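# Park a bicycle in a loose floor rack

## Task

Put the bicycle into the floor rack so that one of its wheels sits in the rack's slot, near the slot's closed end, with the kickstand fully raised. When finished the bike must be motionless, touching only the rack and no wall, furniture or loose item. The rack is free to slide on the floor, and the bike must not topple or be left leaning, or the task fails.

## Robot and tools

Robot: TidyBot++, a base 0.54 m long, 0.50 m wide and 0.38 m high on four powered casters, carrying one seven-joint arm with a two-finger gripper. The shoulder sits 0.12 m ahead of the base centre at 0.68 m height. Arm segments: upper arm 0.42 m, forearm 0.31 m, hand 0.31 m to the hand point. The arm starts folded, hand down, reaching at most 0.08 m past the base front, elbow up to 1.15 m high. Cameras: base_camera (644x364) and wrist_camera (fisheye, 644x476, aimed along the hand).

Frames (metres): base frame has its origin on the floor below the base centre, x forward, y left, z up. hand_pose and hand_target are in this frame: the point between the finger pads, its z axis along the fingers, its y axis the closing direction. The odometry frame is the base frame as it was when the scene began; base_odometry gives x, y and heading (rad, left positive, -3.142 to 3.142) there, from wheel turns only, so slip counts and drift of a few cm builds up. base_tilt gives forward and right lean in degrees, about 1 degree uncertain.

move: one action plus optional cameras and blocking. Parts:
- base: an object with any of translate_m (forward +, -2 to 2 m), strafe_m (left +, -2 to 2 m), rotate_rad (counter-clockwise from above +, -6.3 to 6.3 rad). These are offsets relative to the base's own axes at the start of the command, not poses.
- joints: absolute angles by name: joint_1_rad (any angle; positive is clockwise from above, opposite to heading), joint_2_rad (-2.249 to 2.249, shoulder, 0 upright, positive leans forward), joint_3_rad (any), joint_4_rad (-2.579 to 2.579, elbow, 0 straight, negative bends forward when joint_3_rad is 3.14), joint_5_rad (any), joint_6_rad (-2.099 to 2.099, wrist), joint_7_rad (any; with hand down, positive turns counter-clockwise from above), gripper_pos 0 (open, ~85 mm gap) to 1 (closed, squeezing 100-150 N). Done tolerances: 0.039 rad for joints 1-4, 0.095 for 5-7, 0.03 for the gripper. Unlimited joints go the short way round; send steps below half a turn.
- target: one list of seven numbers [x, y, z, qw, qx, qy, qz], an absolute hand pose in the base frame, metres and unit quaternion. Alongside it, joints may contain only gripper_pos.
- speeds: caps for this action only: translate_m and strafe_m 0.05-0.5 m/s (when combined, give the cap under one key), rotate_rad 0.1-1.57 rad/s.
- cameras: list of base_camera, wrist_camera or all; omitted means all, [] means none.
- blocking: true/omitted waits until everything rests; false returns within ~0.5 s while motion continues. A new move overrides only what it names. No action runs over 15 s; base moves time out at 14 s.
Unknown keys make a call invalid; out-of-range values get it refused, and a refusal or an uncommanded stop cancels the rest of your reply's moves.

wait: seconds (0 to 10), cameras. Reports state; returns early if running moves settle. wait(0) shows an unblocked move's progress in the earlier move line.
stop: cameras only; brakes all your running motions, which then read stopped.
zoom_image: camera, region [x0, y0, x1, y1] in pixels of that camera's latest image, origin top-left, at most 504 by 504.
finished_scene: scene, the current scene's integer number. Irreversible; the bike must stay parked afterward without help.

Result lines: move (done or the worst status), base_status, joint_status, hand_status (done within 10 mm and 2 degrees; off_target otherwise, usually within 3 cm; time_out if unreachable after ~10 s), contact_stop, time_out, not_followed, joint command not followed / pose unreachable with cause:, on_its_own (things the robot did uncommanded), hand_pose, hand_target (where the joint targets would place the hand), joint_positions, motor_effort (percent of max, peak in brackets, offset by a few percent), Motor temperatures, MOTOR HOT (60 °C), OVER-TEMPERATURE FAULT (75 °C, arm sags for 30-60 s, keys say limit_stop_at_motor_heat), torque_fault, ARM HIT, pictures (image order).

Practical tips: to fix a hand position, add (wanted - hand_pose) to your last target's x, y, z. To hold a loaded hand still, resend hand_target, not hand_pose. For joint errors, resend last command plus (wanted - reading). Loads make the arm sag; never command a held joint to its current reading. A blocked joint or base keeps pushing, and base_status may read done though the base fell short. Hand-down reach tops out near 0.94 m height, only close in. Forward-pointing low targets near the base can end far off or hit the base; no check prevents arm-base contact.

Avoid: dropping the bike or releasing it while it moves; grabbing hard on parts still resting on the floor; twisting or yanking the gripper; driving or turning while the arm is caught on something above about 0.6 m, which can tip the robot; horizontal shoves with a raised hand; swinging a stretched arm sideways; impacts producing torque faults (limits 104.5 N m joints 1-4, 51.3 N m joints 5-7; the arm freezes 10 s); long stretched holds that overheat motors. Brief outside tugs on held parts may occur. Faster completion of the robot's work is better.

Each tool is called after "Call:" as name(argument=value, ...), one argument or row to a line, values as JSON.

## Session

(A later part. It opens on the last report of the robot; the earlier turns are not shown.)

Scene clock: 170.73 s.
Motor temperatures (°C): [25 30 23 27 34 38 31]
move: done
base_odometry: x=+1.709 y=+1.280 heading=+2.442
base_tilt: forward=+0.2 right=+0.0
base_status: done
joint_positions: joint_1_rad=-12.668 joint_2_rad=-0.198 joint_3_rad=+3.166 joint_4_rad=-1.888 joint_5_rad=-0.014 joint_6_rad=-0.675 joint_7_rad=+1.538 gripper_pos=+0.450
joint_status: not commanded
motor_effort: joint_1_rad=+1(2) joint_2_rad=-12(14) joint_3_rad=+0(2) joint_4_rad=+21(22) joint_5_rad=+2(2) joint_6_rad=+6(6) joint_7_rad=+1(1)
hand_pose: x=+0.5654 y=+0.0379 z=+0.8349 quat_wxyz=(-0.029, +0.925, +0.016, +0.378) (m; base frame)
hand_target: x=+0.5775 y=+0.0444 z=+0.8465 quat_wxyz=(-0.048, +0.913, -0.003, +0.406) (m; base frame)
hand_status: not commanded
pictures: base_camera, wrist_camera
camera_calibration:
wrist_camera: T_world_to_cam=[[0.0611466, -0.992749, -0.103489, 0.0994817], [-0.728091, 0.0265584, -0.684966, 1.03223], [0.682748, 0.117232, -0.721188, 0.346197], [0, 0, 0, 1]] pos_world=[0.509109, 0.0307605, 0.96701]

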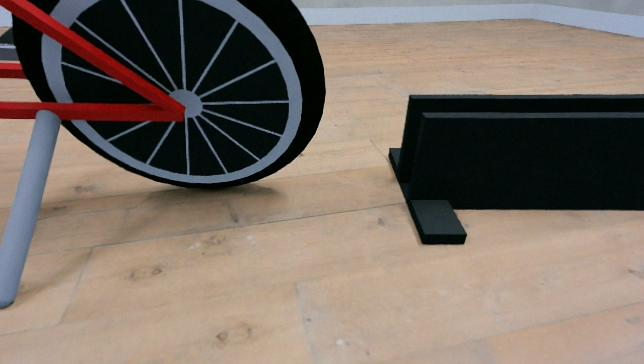

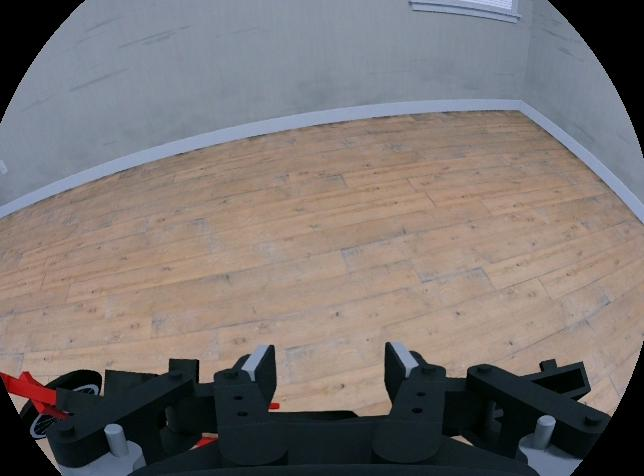

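Call:
move(
  target=[0.56, 0.0, 0.60, -0.0862, 0.7018, -0.7018, 0.0862],
  joints={"gripper_pos": 0},
  cameras=["wrist_camera","base_camera"],
)

Call:
zoom_image(
  camera="wrist_camera",
  region=[100, 0, 600, 450],
)

Scene clock: 173.67 s.
Motor temperatures (°C): [25 30 23 27 34 38 31]
move: off_target
base_odometry: x=+1.709 y=+1.280 heading=+2.442
base_tilt: forward=+0.3 right=+0.0
base_status: not commanded
joint_positions: joint_1_rad=-12.822 joint_2_rad=+0.254 joint_3_rad=+3.460 joint_4_rad=-1.930 joint_5_rad=-0.108 joint_6_rad=-0.675 joint_7_rad=+0.208 gripper_pos=+0.000
joint_status: all done
motor_effort: joint_1_rad=+1(1) joint_2_rad=-23(25) joint_3_rad=+1(2) joint_4_rad=+16(21) joint_5_rad=+0(2) joint_6_rad=+2(6) joint_7_rad=+1(1)
hand_pose: x=+0.5741 y=-0.0069 z=+0.6131 quat_wxyz=(-0.091, +0.731, -0.667, +0.117) (m; base frame)
hand_target: x=+0.5600 y=+0.0000 z=+0.6000 quat_wxyz=(-0.086, +0.702, -0.702, +0.086) (m; base frame)
hand_status: off_target (0.020 m and 6.3 deg from the pose sent, 0.238 m and 95.4 deg at the start)
pictures: base_camera, wrist_camera
camera_calibration:
wrist_camera: T_world_to_cam=[[-0.939159, -0.0592205, -0.338339, 0.756265], [-0.0547047, 0.99824, -0.022876, 0.101955], [0.339098, -0.00297549, -0.940746, 0.51663], [0, 0, 0, 1]] pos_world=[0.540643, -0.0554522, 0.744224]

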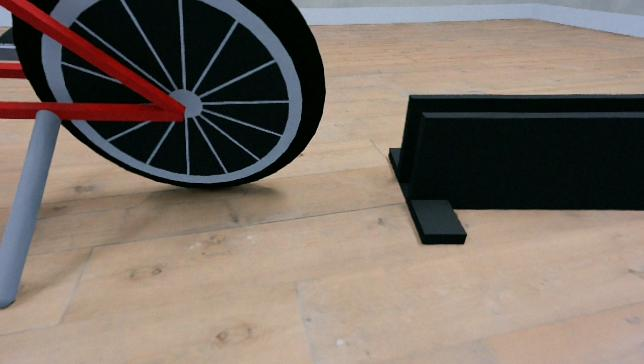

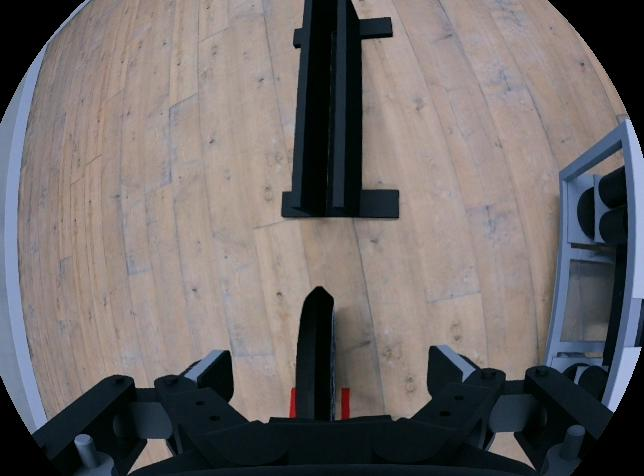

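Scaled by 1.008.

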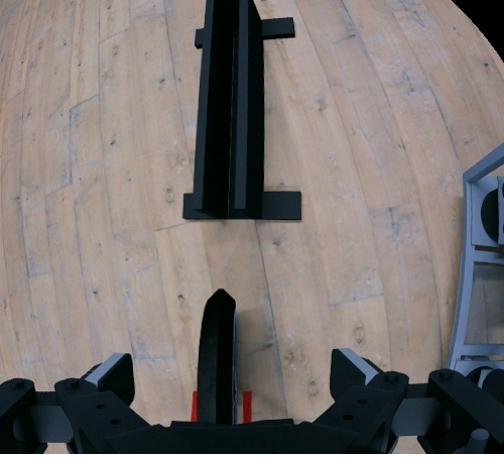

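Call:
move(
  target=[0.64, 0.115, 0.45, -0.0862, 0.7018, -0.7018, 0.0862],
  cameras=["wrist_camera","base_camera"],
)

Scene clock: 176.03 s.
Motor temperatures (°C): [25 30 23 27 34 38 31]
move: off_target
base_odometry: x=+1.709 y=+1.280 heading=+2.442
base_tilt: forward=+0.3 right=-0.1
base_status: not commanded
joint_positions: joint_1_rad=-13.095 joint_2_rad=+0.709 joint_3_rad=+3.559 joint_4_rad=-1.824 joint_5_rad=-0.491 joint_6_rad=-0.539 joint_7_rad=+0.206 gripper_pos=+0.000
joint_status: not commanded
motor_effort: joint_1_rad=+1(2) joint_2_rad=-33(35) joint_3_rad=+4(5) joint_4_rad=+11(16) joint_5_rad=+1(2) joint_6_rad=+1(3) joint_7_rad=+1(1)
hand_pose: x=+0.6097 y=+0.1187 z=+0.4499 quat_wxyz=(-0.062, +0.712, -0.697, +0.053) (m; base frame)
hand_target: x=+0.6400 y=+0.1150 z=+0.4500 quat_wxyz=(-0.086, +0.702, -0.702, +0.086) (m; base frame)
hand_status: off_target (0.031 m and 4.9 deg from the pose sent, 0.214 m and 6.3 deg at the start)
pictures: base_camera, wrist_camera
camera_calibration:
wrist_camera: T_world_to_cam=[[-0.977219, 0.0175225, -0.21151, 0.698938], [0.0105274, 0.999361, 0.0341531, -0.0907816], [0.211974, 0.0311484, -0.976779, 0.441093], [0, 0, 0, 1]] pos_world=[0.590471, 0.0647371, 0.581783]

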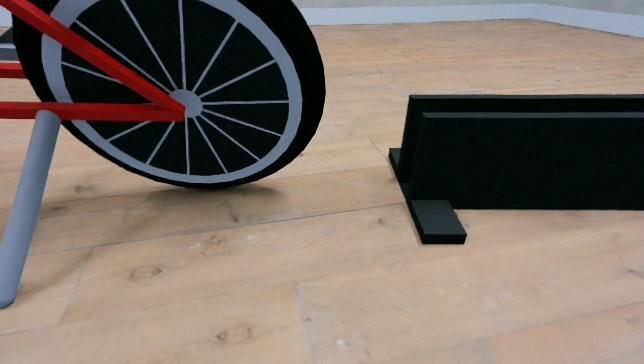

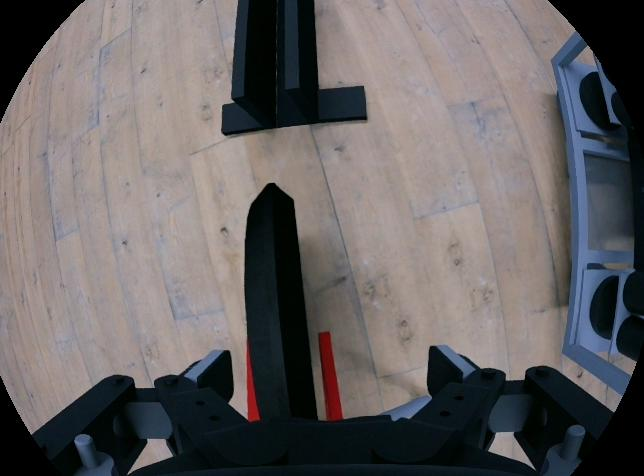

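Call:
move(
  target=[0.705, 0.108, 0.41, -0.0862, 0.7018, -0.7018, 0.0862],
  cameras=["wrist_camera","base_camera"],
)

Scene clock: 177.43 s.
Motor temperatures (°C): [25 30 23 27 34 38 31]
move: off_target
base_odometry: x=+1.709 y=+1.280 heading=+2.442
base_tilt: forward=+0.2 right=+0.0
base_status: not commanded
joint_positions: joint_1_rad=-13.026 joint_2_rad=+0.869 joint_3_rad=+3.559 joint_4_rad=-1.607 joint_5_rad=-0.496 joint_6_rad=-0.539 joint_7_rad=+0.206 gripper_pos=+0.000
joint_status: not commanded
motor_effort: joint_1_rad=+1(2) joint_2_rad=-39(40) joint_3_rad=+5(5) joint_4_rad=+12(13) joint_5_rad=+1(2) joint_6_rad=+2(2) joint_7_rad=+1(1)
hand_pose: x=+0.6948 y=+0.1018 z=+0.4197 quat_wxyz=(-0.072, +0.707, -0.698, +0.088) (m; base frame)
hand_target: x=+0.7050 y=+0.1080 z=+0.4100 quat_wxyz=(-0.086, +0.702, -0.702, +0.086) (m; base frame)
hand_status: off_target (0.015 m and 1.8 deg from the pose sent, 0.104 m and 4.9 deg at the start)
pictures: base_camera, wrist_camera
camera_calibration:
wrist_camera: T_world_to_cam=[[-0.961544, 0.0197552, -0.273938, 0.791066], [0.0199906, 0.999798, 0.00193231, -0.0668025], [0.273921, -0.0036182, -0.961745, 0.348293], [0, 0, 0, 1]] pos_world=[0.666576, 0.0524216, 0.551801]

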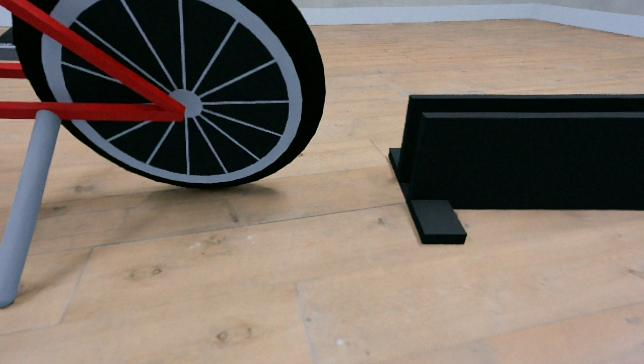

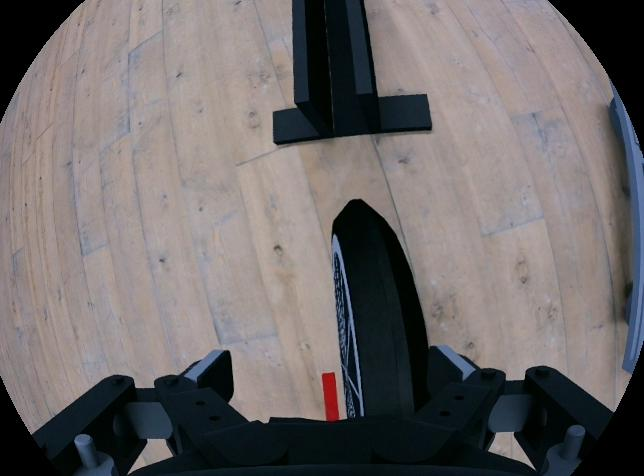

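Call:
move(
  target=[0.683, 0.114, 0.405, -0.0739, 0.7032, -0.7032, 0.0739],
  cameras=["wrist_camera"],
)

Scene clock: 178.33 s.
Motor temperatures (°C): [25 30 23 27 34 38 31]
move: off_target
base_odometry: x=+1.709 y=+1.280 heading=+2.442
base_tilt: forward=+0.2 right=+0.0
base_status: not commanded
joint_positions: joint_1_rad=-13.028 joint_2_rad=+0.869 joint_3_rad=+3.559 joint_4_rad=-1.627 joint_5_rad=-0.497 joint_6_rad=-0.539 joint_7_rad=+0.206 gripper_pos=+0.000
joint_status: not commanded
motor_effort: joint_1_rad=+1(1) joint_2_rad=-38(39) joint_3_rad=+5(6) joint_4_rad=+12(13) joint_5_rad=+1(1) joint_6_rad=+1(2) joint_7_rad=+1(1)
hand_pose: x=+0.6846 y=+0.1000 z=+0.4148 quat_wxyz=(-0.065, +0.707, -0.700, +0.082) (m; base frame)
hand_target: x=+0.6830 y=+0.1140 z=+0.4050 quat_wxyz=(-0.074, +0.703, -0.703, +0.074) (m; base frame)
hand_status: off_target (0.017 m and 1.6 deg from the pose sent, 0.022 m and 1.8 deg at the start)
pictures: wrist_camera
camera_calibration:
wrist_camera: T_world_to_cam=[[-0.966243, 0.0229179, -0.256613, 0.775698], [0.0240225, 0.999711, -0.00117042, -0.0662561], [0.256512, -0.0072954, -0.966514, 0.36059], [0, 0, 0, 1]] pos_world=[0.658609, 0.0510902, 0.547492]

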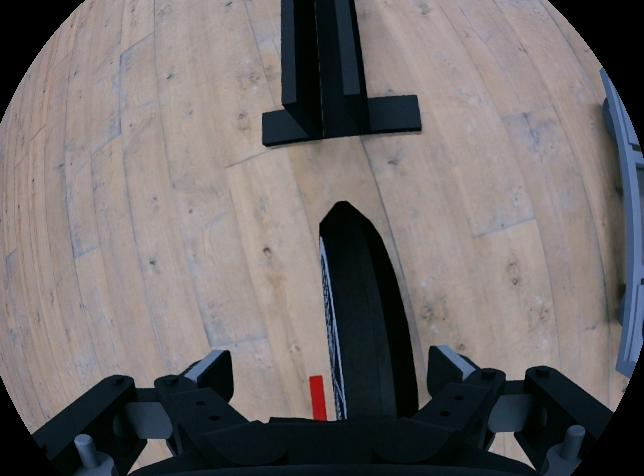

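Call:
move(
  target=[0.652, 0.122, 0.395, -0.0739, 0.7032, -0.7032, 0.0739],
  cameras=["wrist_camera"],
)

Scene clock: 179.33 s.
Motor temperatures (°C): [25 30 23 27 34 38 31]
move: off_target
base_odometry: x=+1.709 y=+1.280 heading=+2.442
base_tilt: forward=+0.3 right=+0.0
base_status: not commanded
joint_positions: joint_1_rad=-13.059 joint_2_rad=+0.868 joint_3_rad=+3.559 joint_4_rad=-1.732 joint_5_rad=-0.554 joint_6_rad=-0.509 joint_7_rad=+0.223 gripper_pos=+0.000
joint_status: not commanded
motor_effort: joint_1_rad=+1(2) joint_2_rad=-37(39) joint_3_rad=+4(5) joint_4_rad=+10(12) joint_5_rad=+1(2) joint_6_rad=+1(2) joint_7_rad=+1(1)
hand_pose: x=+0.6377 y=+0.1042 z=+0.3929 quat_wxyz=(-0.045, +0.698, -0.712, +0.059) (m; base frame)
hand_target: x=+0.6520 y=+0.1220 z=+0.3950 quat_wxyz=(-0.074, +0.703, -0.703, +0.074) (m; base frame)
hand_status: off_target (0.023 m and 3.9 deg from the pose sent, 0.044 m and 1.6 deg at the start)
pictures: wrist_camera
camera_calibration:
wrist_camera: T_world_to_cam=[[-0.978905, 0.0533613, -0.197223, 0.706233], [0.0536828, 0.998551, 0.00371946, -0.0900814], [0.197136, -0.0069465, -0.980352, 0.394691], [0, 0, 0, 1]] pos_world=[0.618363, 0.0550072, 0.526557]

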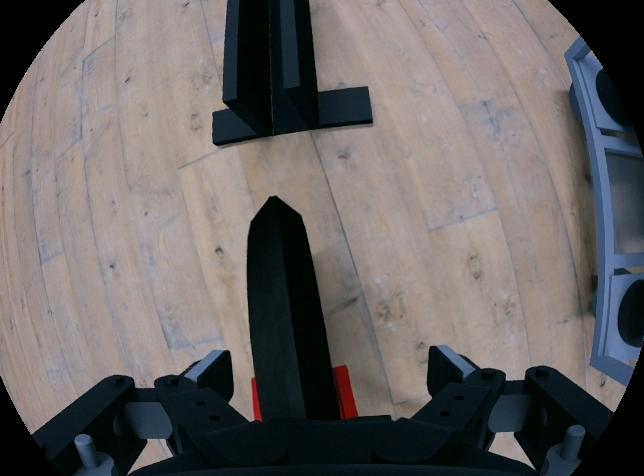

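Call:
move(
  target=[0.676, 0.123, 0.365, -0.0739, 0.7032, -0.7032, 0.0739],
  cameras=["wrist_camera"],
)

Scene clock: 180.33 s.
Motor temperatures (°C): [25 30 23 27 34 38 31]
move: off_target
base_odometry: x=+1.709 y=+1.280 heading=+2.442
base_tilt: forward=+0.2 right=+0.0
base_status: not commanded
joint_positions: joint_1_rad=-13.054 joint_2_rad=+0.930 joint_3_rad=+3.547 joint_4_rad=-1.659 joint_5_rad=-0.571 joint_6_rad=-0.505 joint_7_rad=+0.225 gripper_pos=+0.000
joint_status: not commanded
motor_effort: joint_1_rad=+1(1) joint_2_rad=-38(40) joint_3_rad=+5(5) joint_4_rad=+10(11) joint_5_rad=+1(2) joint_6_rad=+1(1) joint_7_rad=+1(1)
hand_pose: x=+0.6597 y=+0.1159 z=+0.3749 quat_wxyz=(-0.051, +0.703, -0.707, +0.062) (m; base frame)
hand_target: x=+0.6760 y=+0.1230 z=+0.3650 quat_wxyz=(-0.074, +0.703, -0.703, +0.074) (m; base frame)
hand_status: off_target (0.020 m and 2.9 deg from the pose sent, 0.051 m and 3.9 deg at the start)
pictures: wrist_camera
camera_calibration:
wrist_camera: T_world_to_cam=[[-0.976821, 0.0398549, -0.210314, 0.728641], [0.0389625, 0.999205, 0.00838677, -0.0950016], [0.210482, -0.000002007, -0.977598, 0.362196], [0, 0, 0, 1]] pos_world=[0.639218, 0.0658869, 0.508122]

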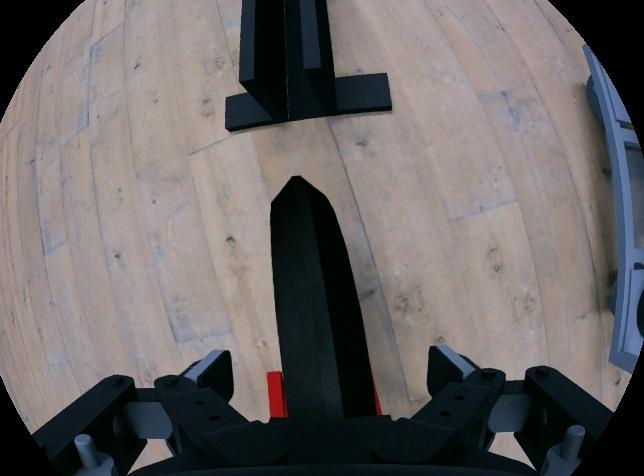

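Call:
move(
  target=[0.686, 0.114, 0.318, -0.0739, 0.7032, -0.7032, 0.0739],
  cameras=["wrist_camera"],
)

Scene clock: 181.63 s.
Motor temperatures (°C): [25 30 23 27 34 38 31]
move: off_target
base_odometry: x=+1.709 y=+1.280 heading=+2.442
base_tilt: forward=+0.2 right=+0.0
base_status: not commanded
joint_positions: joint_1_rad=-13.008 joint_2_rad=+1.036 joint_3_rad=+3.509 joint_4_rad=-1.619 joint_5_rad=-0.636 joint_6_rad=-0.448 joint_7_rad=+0.297 gripper_pos=+0.000
joint_status: not commanded
motor_effort: joint_1_rad=+1(1) joint_2_rad=-40(43) joint_3_rad=+5(5) joint_4_rad=+9(11) joint_5_rad=+1(2) joint_6_rad=+1(1) joint_7_rad=+1(1)
hand_pose: x=+0.6665 y=+0.1083 z=+0.3245 quat_wxyz=(-0.048, +0.705, -0.705, +0.058) (m; base frame)
hand_target: x=+0.6860 y=+0.1140 z=+0.3180 quat_wxyz=(-0.074, +0.703, -0.703, +0.074) (m; base frame)
hand_status: off_target (0.021 m and 3.5 deg from the pose sent, 0.063 m and 2.9 deg at the start)
pictures: wrist_camera
camera_calibration:
wrist_camera: T_world_to_cam=[[-0.979082, 0.0352869, -0.200384, 0.723842], [0.0341149, 0.999375, 0.00929979, -0.0843012], [0.200587, 0.00226917, -0.979673, 0.318552], [0, 0, 0, 1]] pos_world=[0.647679, 0.0579835, 0.457907]

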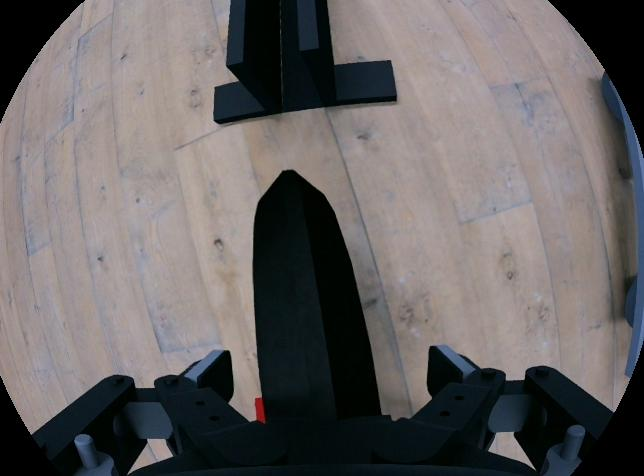

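Call:
move(
  target=[0.696, 0.114, 0.303, -0.0739, 0.7032, -0.7032, 0.0739],
  cameras=["wrist_camera"],
)

Call:
move(
  joints={"gripper_pos": 0.45},
  cameras=["wrist_camera"],
)

Scene clock: 182.53 s.
Motor temperatures (°C): [25 30 23 27 34 38 31]
move: off_target
base_odometry: x=+1.709 y=+1.280 heading=+2.442
base_tilt: forward=+0.3 right=+0.0
base_status: not commanded
joint_positions: joint_1_rad=-12.998 joint_2_rad=+1.068 joint_3_rad=+3.501 joint_4_rad=-1.570 joint_5_rad=-0.636 joint_6_rad=-0.447 joint_7_rad=+0.297 gripper_pos=+0.000
joint_status: not commanded
motor_effort: joint_1_rad=+1(1) joint_2_rad=-41(42) joint_3_rad=+4(5) joint_4_rad=+9(10) joint_5_rad=+1(2) joint_6_rad=+1(2) joint_7_rad=+1(1)
hand_pose: x=+0.6826 y=+0.1118 z=+0.3160 quat_wxyz=(-0.055, +0.708, -0.702, +0.062) (m; base frame)
hand_target: x=+0.6960 y=+0.1140 z=+0.3030 quat_wxyz=(-0.074, +0.703, -0.703, +0.074) (m; base frame)
hand_status: off_target (0.019 m and 2.6 deg from the pose sent, 0.037 m and 3.5 deg at the start)
pictures: wrist_camera
camera_calibration:
wrist_camera: T_world_to_cam=[[-0.976143, 0.0276139, -0.215365, 0.741307], [0.0252872, 0.999588, 0.0135519, -0.0835776], [0.21565, 0.00778261, -0.97644, 0.295036], [0, 0, 0, 1]] pos_world=[0.662111, 0.0607767, 0.448869]

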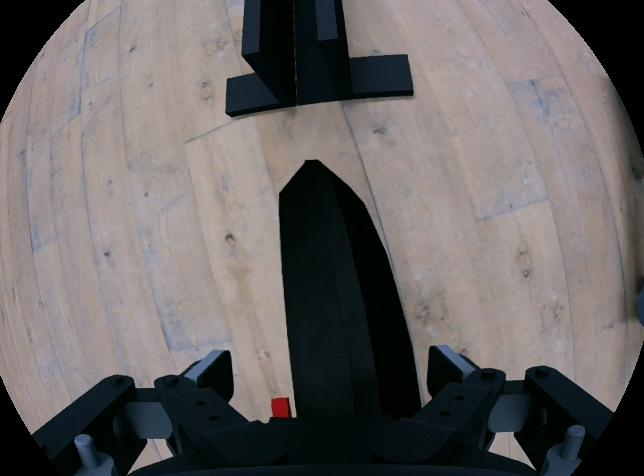

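Scene clock: 183.47 s.
Motor temperatures (°C): [25 30 23 27 34 38 31]
move: done
base_odometry: x=+1.709 y=+1.280 heading=+2.442
base_tilt: forward=+0.2 right=+0.0
base_status: not commanded
joint_positions: joint_1_rad=-12.997 joint_2_rad=+1.067 joint_3_rad=+3.497 joint_4_rad=-1.584 joint_5_rad=-0.636 joint_6_rad=-0.445 joint_7_rad=+0.297 gripper_pos=+0.447
joint_status: all done
motor_effort: joint_1_rad=+1(3) joint_2_rad=-37(42) joint_3_rad=+3(6) joint_4_rad=+13(17) joint_5_rad=-1(2) joint_6_rad=+5(10) joint_7_rad=+0(1)
hand_pose: x=+0.6751 y=+0.1105 z=+0.3132 quat_wxyz=(-0.051, +0.707, -0.703, +0.058) (m; base frame)
hand_target: x=+0.6960 y=+0.1140 z=+0.3030 quat_wxyz=(-0.074, +0.703, -0.703, +0.074) (m; base frame)
hand_status: not commanded
pictures: wrist_camera
camera_calibration:
wrist_camera: T_world_to_cam=[[-0.978589, 0.0305891, -0.20354, 0.731036], [0.0286646, 0.999512, 0.0123974, -0.0840247], [0.20382, 0.0062976, -0.978988, 0.302875], [0, 0, 0, 1]] pos_world=[0.65606, 0.0597145, 0.446348]

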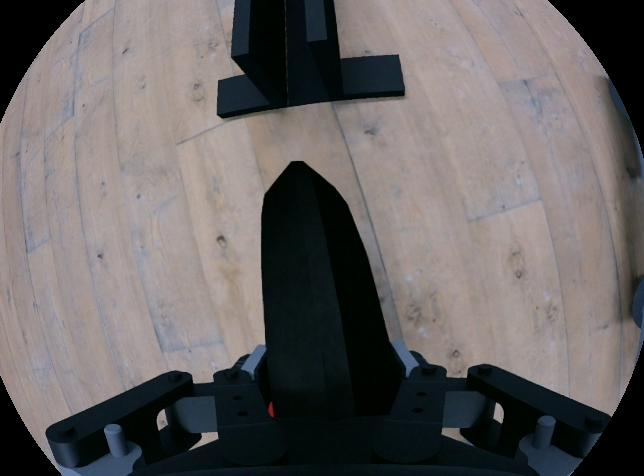

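Call:
move(
  joints={"gripper_pos": 1.0},
  cameras=["wrist_camera", "base_camera"],
)

Scene clock: 184.40 s.
Motor temperatures (°C): [25 30 23 27 34 38 31]
move: off_target
base_odometry: x=+1.709 y=+1.280 heading=+2.442
base_tilt: forward=+0.2 right=+0.0
base_status: not commanded
joint_positions: joint_1_rad=-12.996 joint_2_rad=+1.065 joint_3_rad=+3.497 joint_4_rad=-1.585 joint_5_rad=-0.636 joint_6_rad=-0.445 joint_7_rad=+0.302 gripper_pos=+0.499
joint_status: gripper_pos off_target (ended at +0.499, target +1.000)
motor_effort: joint_1_rad=+1(2) joint_2_rad=-36(38) joint_3_rad=+3(5) joint_4_rad=+14(16) joint_5_rad=-2(4) joint_6_rad=+3(6) joint_7_rad=+0(1)
hand_pose: x=+0.6753 y=+0.1101 z=+0.3141 quat_wxyz=(-0.051, +0.708, -0.702, +0.058) (m; base frame)
hand_target: x=+0.6960 y=+0.1140 z=+0.3030 quat_wxyz=(-0.074, +0.703, -0.703, +0.074) (m; base frame)
hand_status: not commanded
pictures: base_camera, wrist_camera
camera_calibration:
wrist_camera: T_world_to_cam=[[-0.978502, 0.0273182, -0.204422, 0.732062], [0.0253364, 0.999603, 0.0123061, -0.0813551], [0.204677, 0.00686227, -0.978806, 0.303008], [0, 0, 0, 1]] pos_world=[0.656366, 0.0592448, 0.447237]

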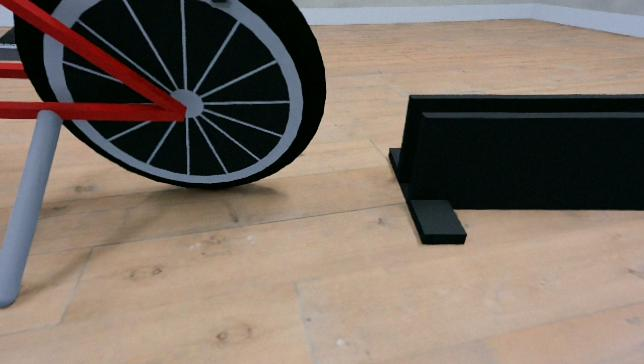

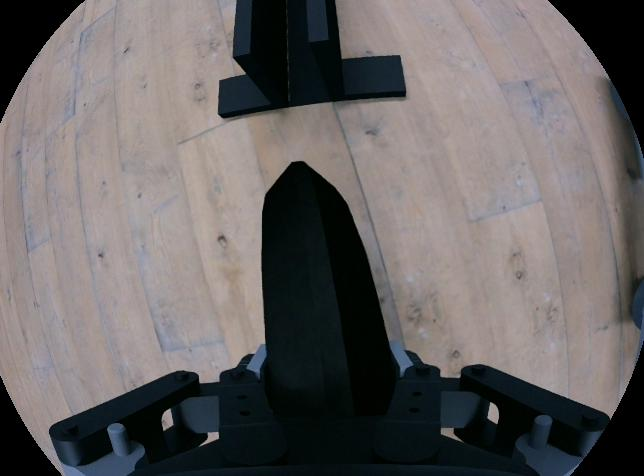

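Call:
move(
  target=[0.705, 0.114, 0.38, -0.05, 0.7053, -0.7053, 0.05],
  cameras=["wrist_camera", "base_camera"],
)

Scene clock: 185.70 s.
Motor temperatures (°C): [25 30 23 27 34 38 31]
move: off_target
base_odometry: x=+1.709 y=+1.280 heading=+2.442
base_tilt: forward=+0.3 right=+0.0
base_status: not commanded
joint_positions: joint_1_rad=-12.998 joint_2_rad=+1.077 joint_3_rad=+3.497 joint_4_rad=-1.500 joint_5_rad=-0.536 joint_6_rad=-0.541 joint_7_rad=+0.194 gripper_pos=+0.501
joint_status: not commanded
motor_effort: joint_1_rad=+3(5) joint_2_rad=-63(65) joint_3_rad=+8(10) joint_4_rad=+15(17) joint_5_rad=+2(3) joint_6_rad=-4(6) joint_7_rad=+1(1)
hand_pose: x=+0.6841 y=+0.1194 z=+0.3199 quat_wxyz=(-0.037, +0.711, -0.701, +0.047) (m; base frame)
hand_target: x=+0.7050 y=+0.1140 z=+0.3800 quat_wxyz=(-0.050, +0.705, -0.705, +0.050) (m; base frame)
hand_status: off_target (0.064 m and 1.7 deg from the pose sent, 0.072 m and 1.1 deg at the start)
pictures: base_camera, wrist_camera
camera_calibration:
wrist_camera: T_world_to_cam=[[-0.985425, 0.0220184, -0.168682, 0.735472], [0.0212268, 0.999754, 0.00649462, -0.0863016], [0.168784, 0.00281937, -0.985649, 0.334037], [0, 0, 0, 1]] pos_world=[0.670204, 0.0691447, 0.453864]

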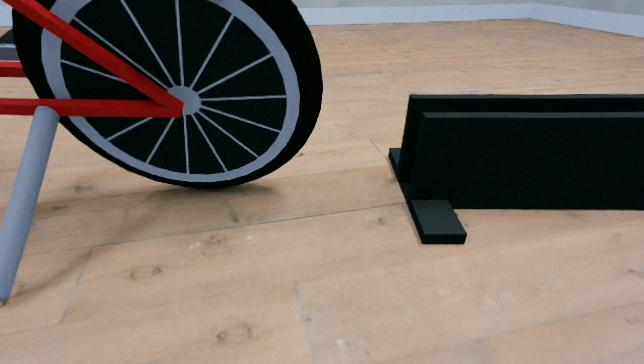

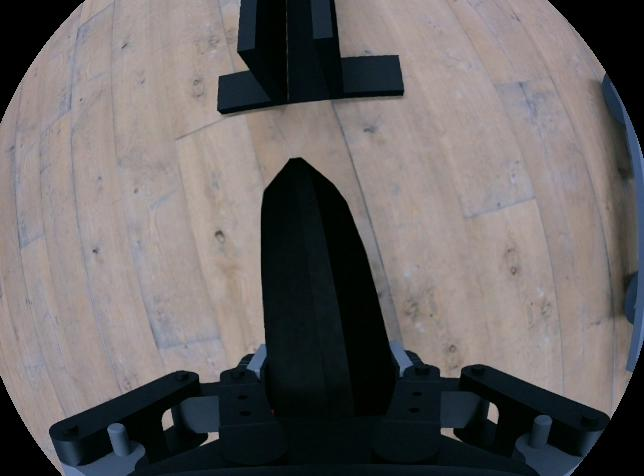

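Call:
move(
  target=[0.70, 0.114, 0.46, -0.025, 0.7066, -0.7066, 0.025],
  cameras=["wrist_camera", "base_camera"],
)

Scene clock: 187.07 s.
Motor temperatures (°C): [25 30 23 27 34 38 31]
move: off_target
base_odometry: x=+1.709 y=+1.280 heading=+2.442
base_tilt: forward=+0.3 right=+0.0
base_status: not commanded
joint_positions: joint_1_rad=-12.957 joint_2_rad=+1.052 joint_3_rad=+3.495 joint_4_rad=-1.415 joint_5_rad=-0.426 joint_6_rad=-0.758 joint_7_rad=+0.038 gripper_pos=+0.506
joint_status: not commanded
motor_effort: joint_1_rad=+0(5) joint_2_rad=-77(80) joint_3_rad=+7(12) joint_4_rad=+19(20) joint_5_rad=+6(7) joint_6_rad=-12(13) joint_7_rad=+7(9)
hand_pose: x=+0.6706 y=+0.1065 z=+0.3463 quat_wxyz=(+0.008, +0.681, -0.732, +0.005) (m; base frame)
hand_target: x=+0.7000 y=+0.1140 z=+0.4600 quat_wxyz=(-0.025, +0.707, -0.707, +0.025) (m; base frame)
hand_status: off_target (0.118 m and 6.1 deg from the pose sent, 0.141 m and 3.0 deg at the start)
pictures: base_camera, wrist_camera
camera_calibration:
wrist_camera: T_world_to_cam=[[-0.992944, 0.108894, -0.0469512, 0.680569], [0.109072, 0.994033, -0.0012486, -0.128892], [0.046535, -0.00636087, -0.998896, 0.449974], [0, 0, 0, 1]] pos_world=[0.668886, 0.0568756, 0.48127]

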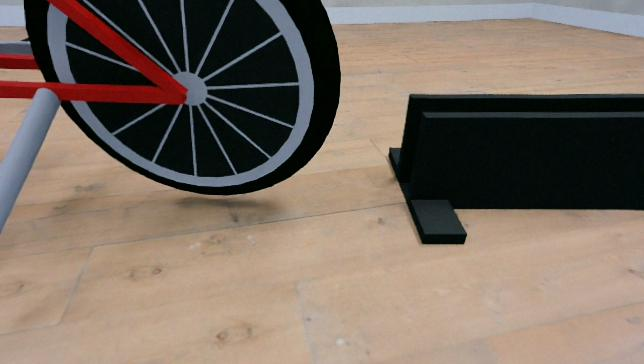

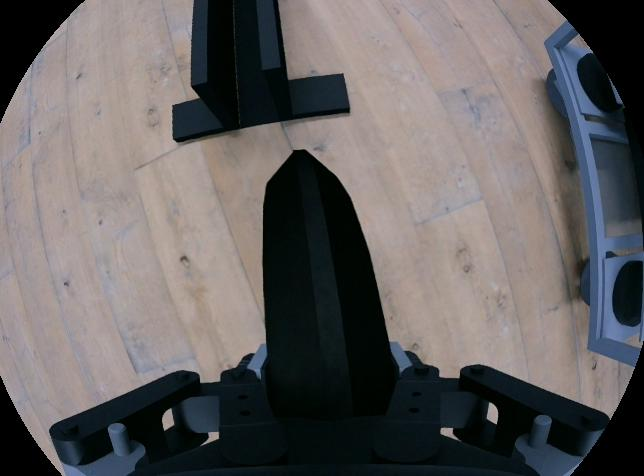

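Call:
move(
  target=[0.755, 0.12, 0.50, -0.02, 0.730, -0.682, 0.02],
  cameras=["wrist_camera", "base_camera"],
)

Scene clock: 189.93 s.
Motor temperatures (°C): [25 31 23 27 34 38 31]
move: off_target
base_odometry: x=+1.709 y=+1.280 heading=+2.442
base_tilt: forward=+0.3 right=-0.1
base_status: not commanded
joint_positions: joint_1_rad=-12.893 joint_2_rad=+1.111 joint_3_rad=+3.463 joint_4_rad=-1.106 joint_5_rad=-0.334 joint_6_rad=-0.979 joint_7_rad=+0.026 gripper_pos=+0.506
joint_status: not commanded
motor_effort: joint_1_rad=-1(1) joint_2_rad=-85(86) joint_3_rad=+5(7) joint_4_rad=+24(24) joint_5_rad=+4(6) joint_6_rad=-12(12) joint_7_rad=+8(8)
hand_pose: x=+0.7366 y=+0.1129 z=+0.3773 quat_wxyz=(+0.006, +0.711, -0.703, +0.003) (m; base frame)
hand_target: x=+0.7550 y=+0.1200 z=+0.5000 quat_wxyz=(-0.020, +0.730, -0.682, +0.020) (m; base frame)
hand_status: off_target (0.124 m and 4.8 deg from the pose sent, 0.176 m and 8.9 deg at the start)
pictures: base_camera, wrist_camera
camera_calibration:
wrist_camera: T_world_to_cam=[[-0.998619, 0.0238045, -0.0468416, 0.760608], [0.0235718, 0.999707, 0.00551433, -0.0826728], [0.0469591, 0.00440257, -0.998887, 0.476307], [0, 0, 0, 1]] pos_world=[0.73914, 0.0624456, 0.511861]

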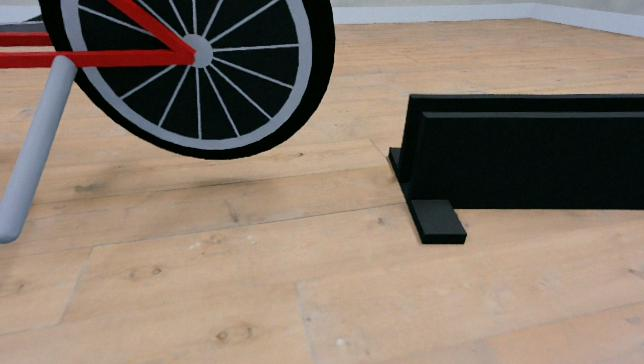

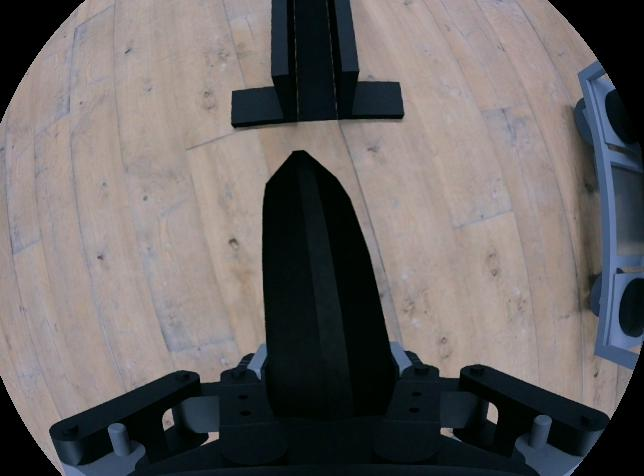

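Call:
move(
  target=[0.755, 0.12, 0.49, -0.02, 0.751, -0.660, 0.02],
  cameras=["wrist_camera"],
)

Call:
move(
  base={"strafe_m": -0.16},
  speeds={"strafe_m": 0.1},
  cameras=["wrist_camera", "base_camera"],
)

Scene clock: 191.10 s.
Motor temperatures (°C): [25 31 23 27 34 38 31]
move: off_target
base_odometry: x=+1.709 y=+1.280 heading=+2.442
base_tilt: forward=+0.3 right=+0.0
base_status: not commanded
joint_positions: joint_1_rad=-12.884 joint_2_rad=+1.115 joint_3_rad=+3.455 joint_4_rad=-1.105 joint_5_rad=-0.334 joint_6_rad=-0.979 joint_7_rad=+0.043 gripper_pos=+0.506
joint_status: not commanded
motor_effort: joint_1_rad=-1(2) joint_2_rad=-84(86) joint_3_rad=+4(6) joint_4_rad=+23(24) joint_5_rad=+5(7) joint_6_rad=-14(15) joint_7_rad=+9(10)
hand_pose: x=+0.7353 y=+0.1112 z=+0.3741 quat_wxyz=(+0.006, +0.716, -0.698, -0.002) (m; base frame)
hand_target: x=+0.7550 y=+0.1200 z=+0.4900 quat_wxyz=(-0.020, +0.751, -0.660, +0.020) (m; base frame)
hand_status: off_target (0.118 m and 7.1 deg from the pose sent, 0.114 m and 7.6 deg at the start)
pictures: wrist_camera
camera_calibration:
wrist_camera: T_world_to_cam=[[-0.999125, 0.0115309, -0.0401967, 0.758438], [0.0110908, 0.999876, 0.0111561, -0.0738809], [0.0403204, 0.0107005, -0.99913, 0.477475], [0, 0, 0, 1]] pos_world=[0.739342, 0.060017, 0.50837]

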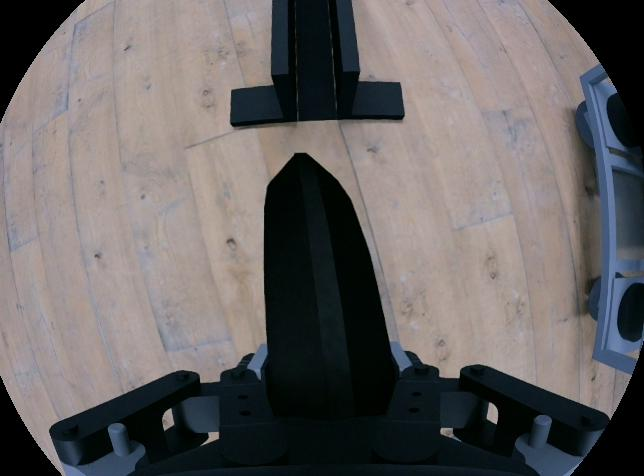

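Scene clock: 193.33 s.
Motor temperatures (°C): [25 31 23 27 34 38 31]
move: done
base_odometry: x=+1.812 y=+1.403 heading=+2.440
base_tilt: forward=+0.3 right=+0.0
base_status: done
joint_positions: joint_1_rad=-12.849 joint_2_rad=+1.116 joint_3_rad=+3.442 joint_4_rad=-1.088 joint_5_rad=-0.334 joint_6_rad=-0.979 joint_7_rad=+0.021 gripper_pos=+0.506
joint_status: not commanded
motor_effort: joint_1_rad=-5(8) joint_2_rad=-80(85) joint_3_rad=+1(7) joint_4_rad=+19(23) joint_5_rad=+9(11) joint_6_rad=-20(21) joint_7_rad=+16(17)
hand_pose: x=+0.7453 y=+0.0988 z=+0.3774 quat_wxyz=(-0.003, +0.699, -0.715, -0.002) (m; base frame)
hand_target: x=+0.7550 y=+0.1200 z=+0.4900 quat_wxyz=(-0.020, +0.751, -0.660, +0.020) (m; base frame)
hand_status: not commanded
pictures: base_camera, wrist_camera
camera_calibration:
wrist_camera: T_world_to_cam=[[-0.996857, 0.0592569, -0.0525825, 0.767], [0.0579943, 0.997998, 0.0252236, -0.101643], [0.0539719, 0.0220948, -0.998298, 0.468887], [0, 0, 0, 1]] pos_world=[0.745177, 0.0456293, 0.510984]

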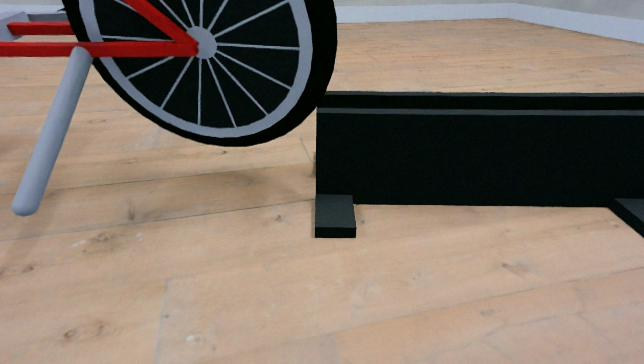

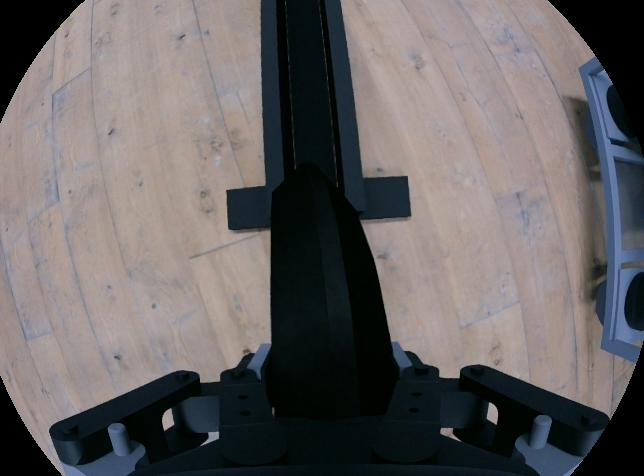

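Call:
move(
  target=[0.755, 0.12, 0.49, -0.02, 0.735, -0.677, 0.02],
  cameras=[],
)

Call:
move(
  base={"strafe_m": -0.12},
  speeds={"strafe_m": 0.1},
  cameras=["wrist_camera", "base_camera"],
)

Call:
zoom_image(
  camera="wrist_camera",
  region=[200, 0, 450, 420],
)

Scene clock: 194.13 s.
Motor temperatures (°C): [25 31 23 27 34 38 31]
move: off_target
base_odometry: x=+1.812 y=+1.402 heading=+2.440
base_tilt: forward=+0.3 right=+0.0
base_status: not commanded
joint_positions: joint_1_rad=-12.854 joint_2_rad=+1.116 joint_3_rad=+3.443 joint_4_rad=-1.088 joint_5_rad=-0.333 joint_6_rad=-0.979 joint_7_rad=-0.005 gripper_pos=+0.506
joint_status: not commanded
motor_effort: joint_1_rad=-5(8) joint_2_rad=-82(84) joint_3_rad=+0(3) joint_4_rad=+21(21) joint_5_rad=+7(10) joint_6_rad=-18(20) joint_7_rad=+14(16)
hand_pose: x=+0.7449 y=+0.1010 z=+0.3773 quat_wxyz=(-0.003, +0.692, -0.722, -0.001) (m; base frame)
hand_target: x=+0.7550 y=+0.1200 z=+0.4900 quat_wxyz=(-0.020, +0.735, -0.677, +0.020) (m; base frame)
hand_status: off_target (0.115 m and 7.8 deg from the pose sent, 0.115 m and 6.7 deg at the start)
pictures: none
No camera images: "cameras" was empty.

Scene clock: 196.00 s.
Motor temperatures (°C): [25 31 23 27 34 38 31]
move: done
base_odometry: x=+1.889 y=+1.494 heading=+2.439
base_tilt: forward=+0.3 right=+0.0
base_status: done
joint_positions: joint_1_rad=-12.838 joint_2_rad=+1.115 joint_3_rad=+3.456 joint_4_rad=-1.079 joint_5_rad=-0.333 joint_6_rad=-0.979 joint_7_rad=-0.026 gripper_pos=+0.506
joint_status: not commanded
motor_effort: joint_1_rad=-6(11) joint_2_rad=-80(82) joint_3_rad=+0(7) joint_4_rad=+19(21) joint_5_rad=+8(13) joint_6_rad=-20(22) joint_7_rad=+17(18)
hand_pose: x=+0.7523 y=+0.0852 z=+0.3812 quat_wxyz=(-0.004, +0.677, -0.736, +0.007) (m; base frame)
hand_target: x=+0.7550 y=+0.1200 z=+0.4900 quat_wxyz=(-0.020, +0.735, -0.677, +0.020) (m; base frame)
hand_status: not commanded
pictures: base_camera, wrist_camera
camera_calibration:
wrist_camera: T_world_to_cam=[[-0.990615, 0.119609, -0.0661551, 0.77033], [0.118861, 0.992796, 0.0151351, -0.130124], [0.0674887, 0.00712975, -0.997695, 0.463442], [0, 0, 0, 1]] pos_world=[0.74729, 0.0337442, 0.515304]

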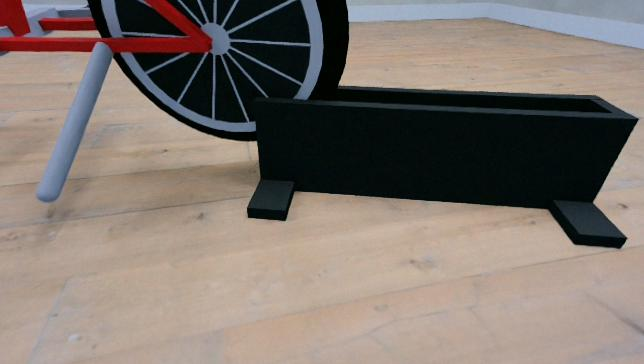

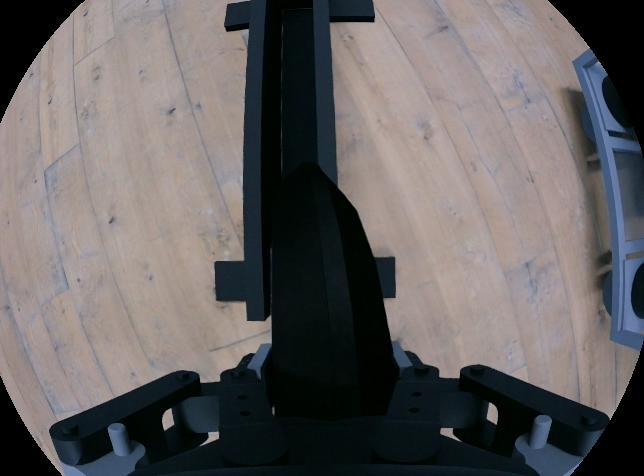

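Scaled by 1.200.

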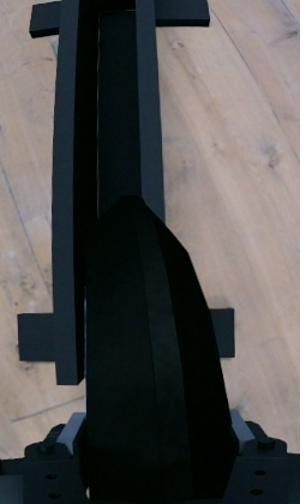

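Call:
move(
  base={"strafe_m": -0.15, "translate_m": -0.01},
  speeds={"strafe_m": 0.1},
  cameras=["wrist_camera", "base_camera"],
)

Scene clock: 198.40 s.
Motor temperatures (°C): [25 32 23 27 34 38 31]
move: done
base_odometry: x=+1.994 y=+1.603 heading=+2.439
base_tilt: forward=+0.3 right=+0.0
base_status: done
joint_positions: joint_1_rad=-12.833 joint_2_rad=+1.112 joint_3_rad=+3.462 joint_4_rad=-1.073 joint_5_rad=-0.333 joint_6_rad=-0.979 joint_7_rad=-0.042 gripper_pos=+0.506
joint_status: not commanded
motor_effort: joint_1_rad=-8(11) joint_2_rad=-79(80) joint_3_rad=-1(5) joint_4_rad=+19(20) joint_5_rad=+9(14) joint_6_rad=-22(25) joint_7_rad=+18(20)
hand_pose: x=+0.7571 y=+0.0803 z=+0.3849 quat_wxyz=(-0.007, +0.669, -0.743, +0.011) (m; base frame)
hand_target: x=+0.7550 y=+0.1200 z=+0.4900 quat_wxyz=(-0.020, +0.735, -0.677, +0.020) (m; base frame)
hand_status: not commanded
pictures: base_camera, wrist_camera
camera_calibration:
wrist_camera: T_world_to_cam=[[-0.987099, 0.140501, -0.0767809, 0.775687], [0.139869, 0.990077, 0.013576, -0.140949], [0.0779264, 0.00266166, -0.996956, 0.459093], [0, 0, 0, 1]] pos_world=[0.749619, 0.0293435, 0.519167]

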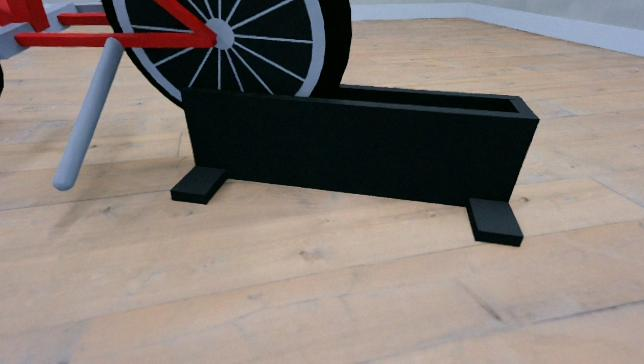

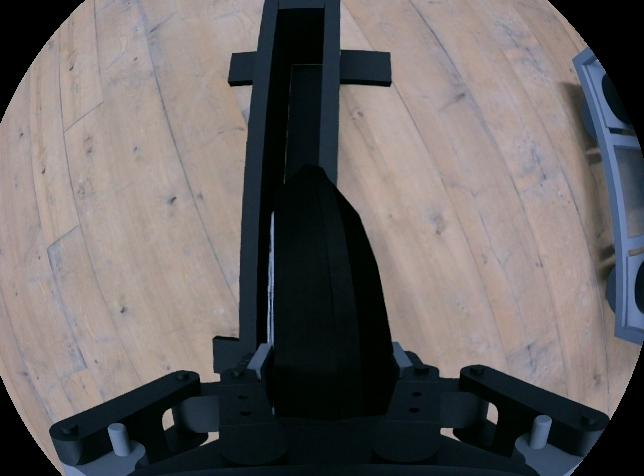

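Call:
move(
  base={"strafe_m": -0.17, "translate_m": -0.012},
  speeds={"strafe_m": 0.1},
  cameras=["wrist_camera", "base_camera"],
)

Scene clock: 200.93 s.
Motor temperatures (°C): [25 32 23 27 34 38 31]
move: done
base_odometry: x=+2.113 y=+1.725 heading=+2.439
base_tilt: forward=+0.3 right=+0.0
base_status: done
joint_positions: joint_1_rad=-12.825 joint_2_rad=+1.103 joint_3_rad=+3.466 joint_4_rad=-1.069 joint_5_rad=-0.333 joint_6_rad=-0.978 joint_7_rad=-0.052 gripper_pos=+0.506
joint_status: not commanded
motor_effort: joint_1_rad=-10(13) joint_2_rad=-77(81) joint_3_rad=-2(5) joint_4_rad=+19(19) joint_5_rad=+9(14) joint_6_rad=-23(26) joint_7_rad=+19(21)
hand_pose: x=+0.7630 y=+0.0741 z=+0.3919 quat_wxyz=(-0.012, +0.662, -0.749, +0.017) (m; base frame)
hand_target: x=+0.7550 y=+0.1200 z=+0.4900 quat_wxyz=(-0.020, +0.735, -0.677, +0.020) (m; base frame)
hand_status: not commanded
pictures: base_camera, wrist_camera
camera_calibration:
wrist_camera: T_world_to_cam=[[-0.983085, 0.158728, -0.0913771, 0.784139], [0.158024, 0.987322, 0.0149366, -0.149861], [0.0925895, 0.000244095, -0.995704, 0.454061], [0, 0, 0, 1]] pos_world=[0.752516, 0.0233849, 0.526001]

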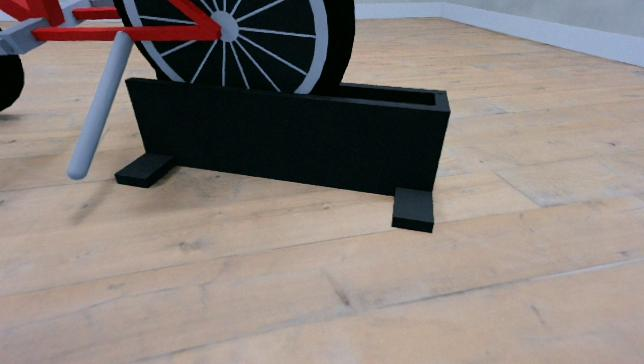

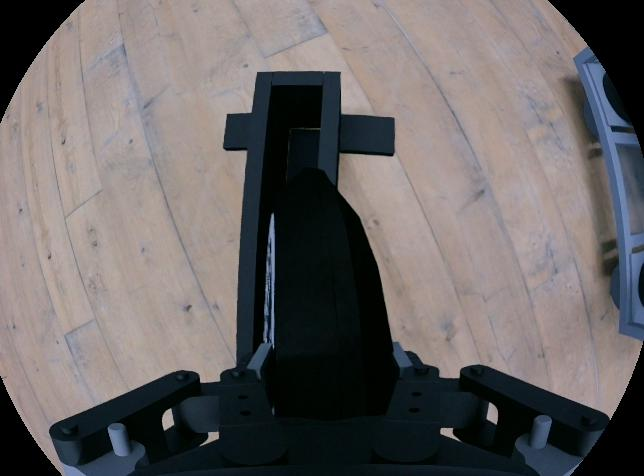

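Call:
move(
  base={"strafe_m": -0.095, "translate_m": -0.015},
  speeds={"strafe_m": 0.1},
  cameras=["wrist_camera", "base_camera"],
)

Scene clock: 202.83 s.
Motor temperatures (°C): [25 32 23 27 34 38 31]
move: done
base_odometry: x=+2.186 y=+1.788 heading=+2.439
base_tilt: forward=+0.3 right=+0.0
base_status: done
joint_positions: joint_1_rad=-12.816 joint_2_rad=+1.095 joint_3_rad=+3.473 joint_4_rad=-1.067 joint_5_rad=-0.333 joint_6_rad=-0.976 joint_7_rad=-0.055 gripper_pos=+0.506
joint_status: not commanded
motor_effort: joint_1_rad=-11(14) joint_2_rad=-76(80) joint_3_rad=-4(6) joint_4_rad=+18(20) joint_5_rad=+8(14) joint_6_rad=-24(26) joint_7_rad=+19(22)
hand_pose: x=+0.7680 y=+0.0656 z=+0.3983 quat_wxyz=(-0.015, +0.656, -0.754, +0.022) (m; base frame)
hand_target: x=+0.7550 y=+0.1200 z=+0.4900 quat_wxyz=(-0.020, +0.735, -0.677, +0.020) (m; base frame)
hand_status: not commanded
pictures: base_camera, wrist_camera
camera_calibration:
wrist_camera: T_world_to_cam=[[-0.979362, 0.172756, -0.104909, 0.792624], [0.172292, 0.984953, 0.0135392, -0.152646], [0.10567, -0.00481525, -0.99439, 0.449812], [0, 0, 0, 1]] pos_world=[0.755034, 0.0155848, 0.532509]

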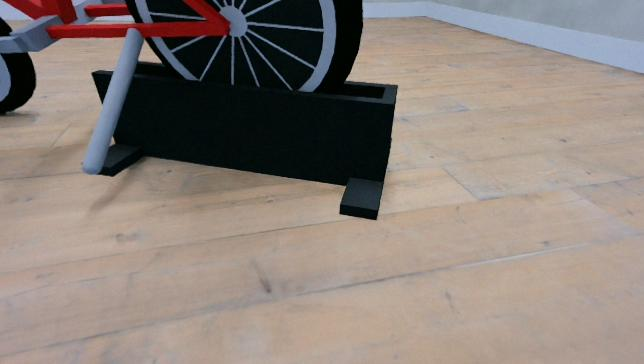

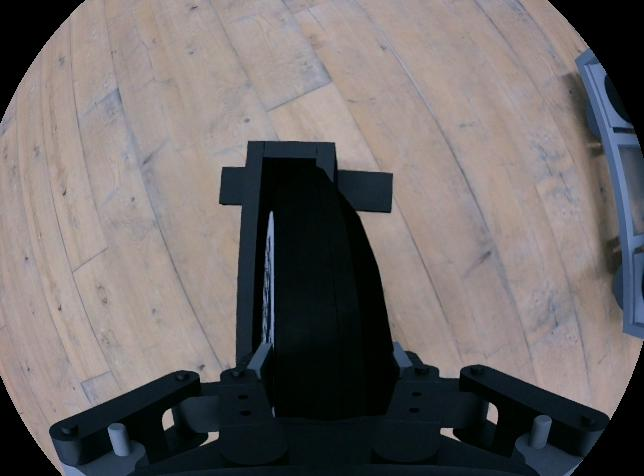

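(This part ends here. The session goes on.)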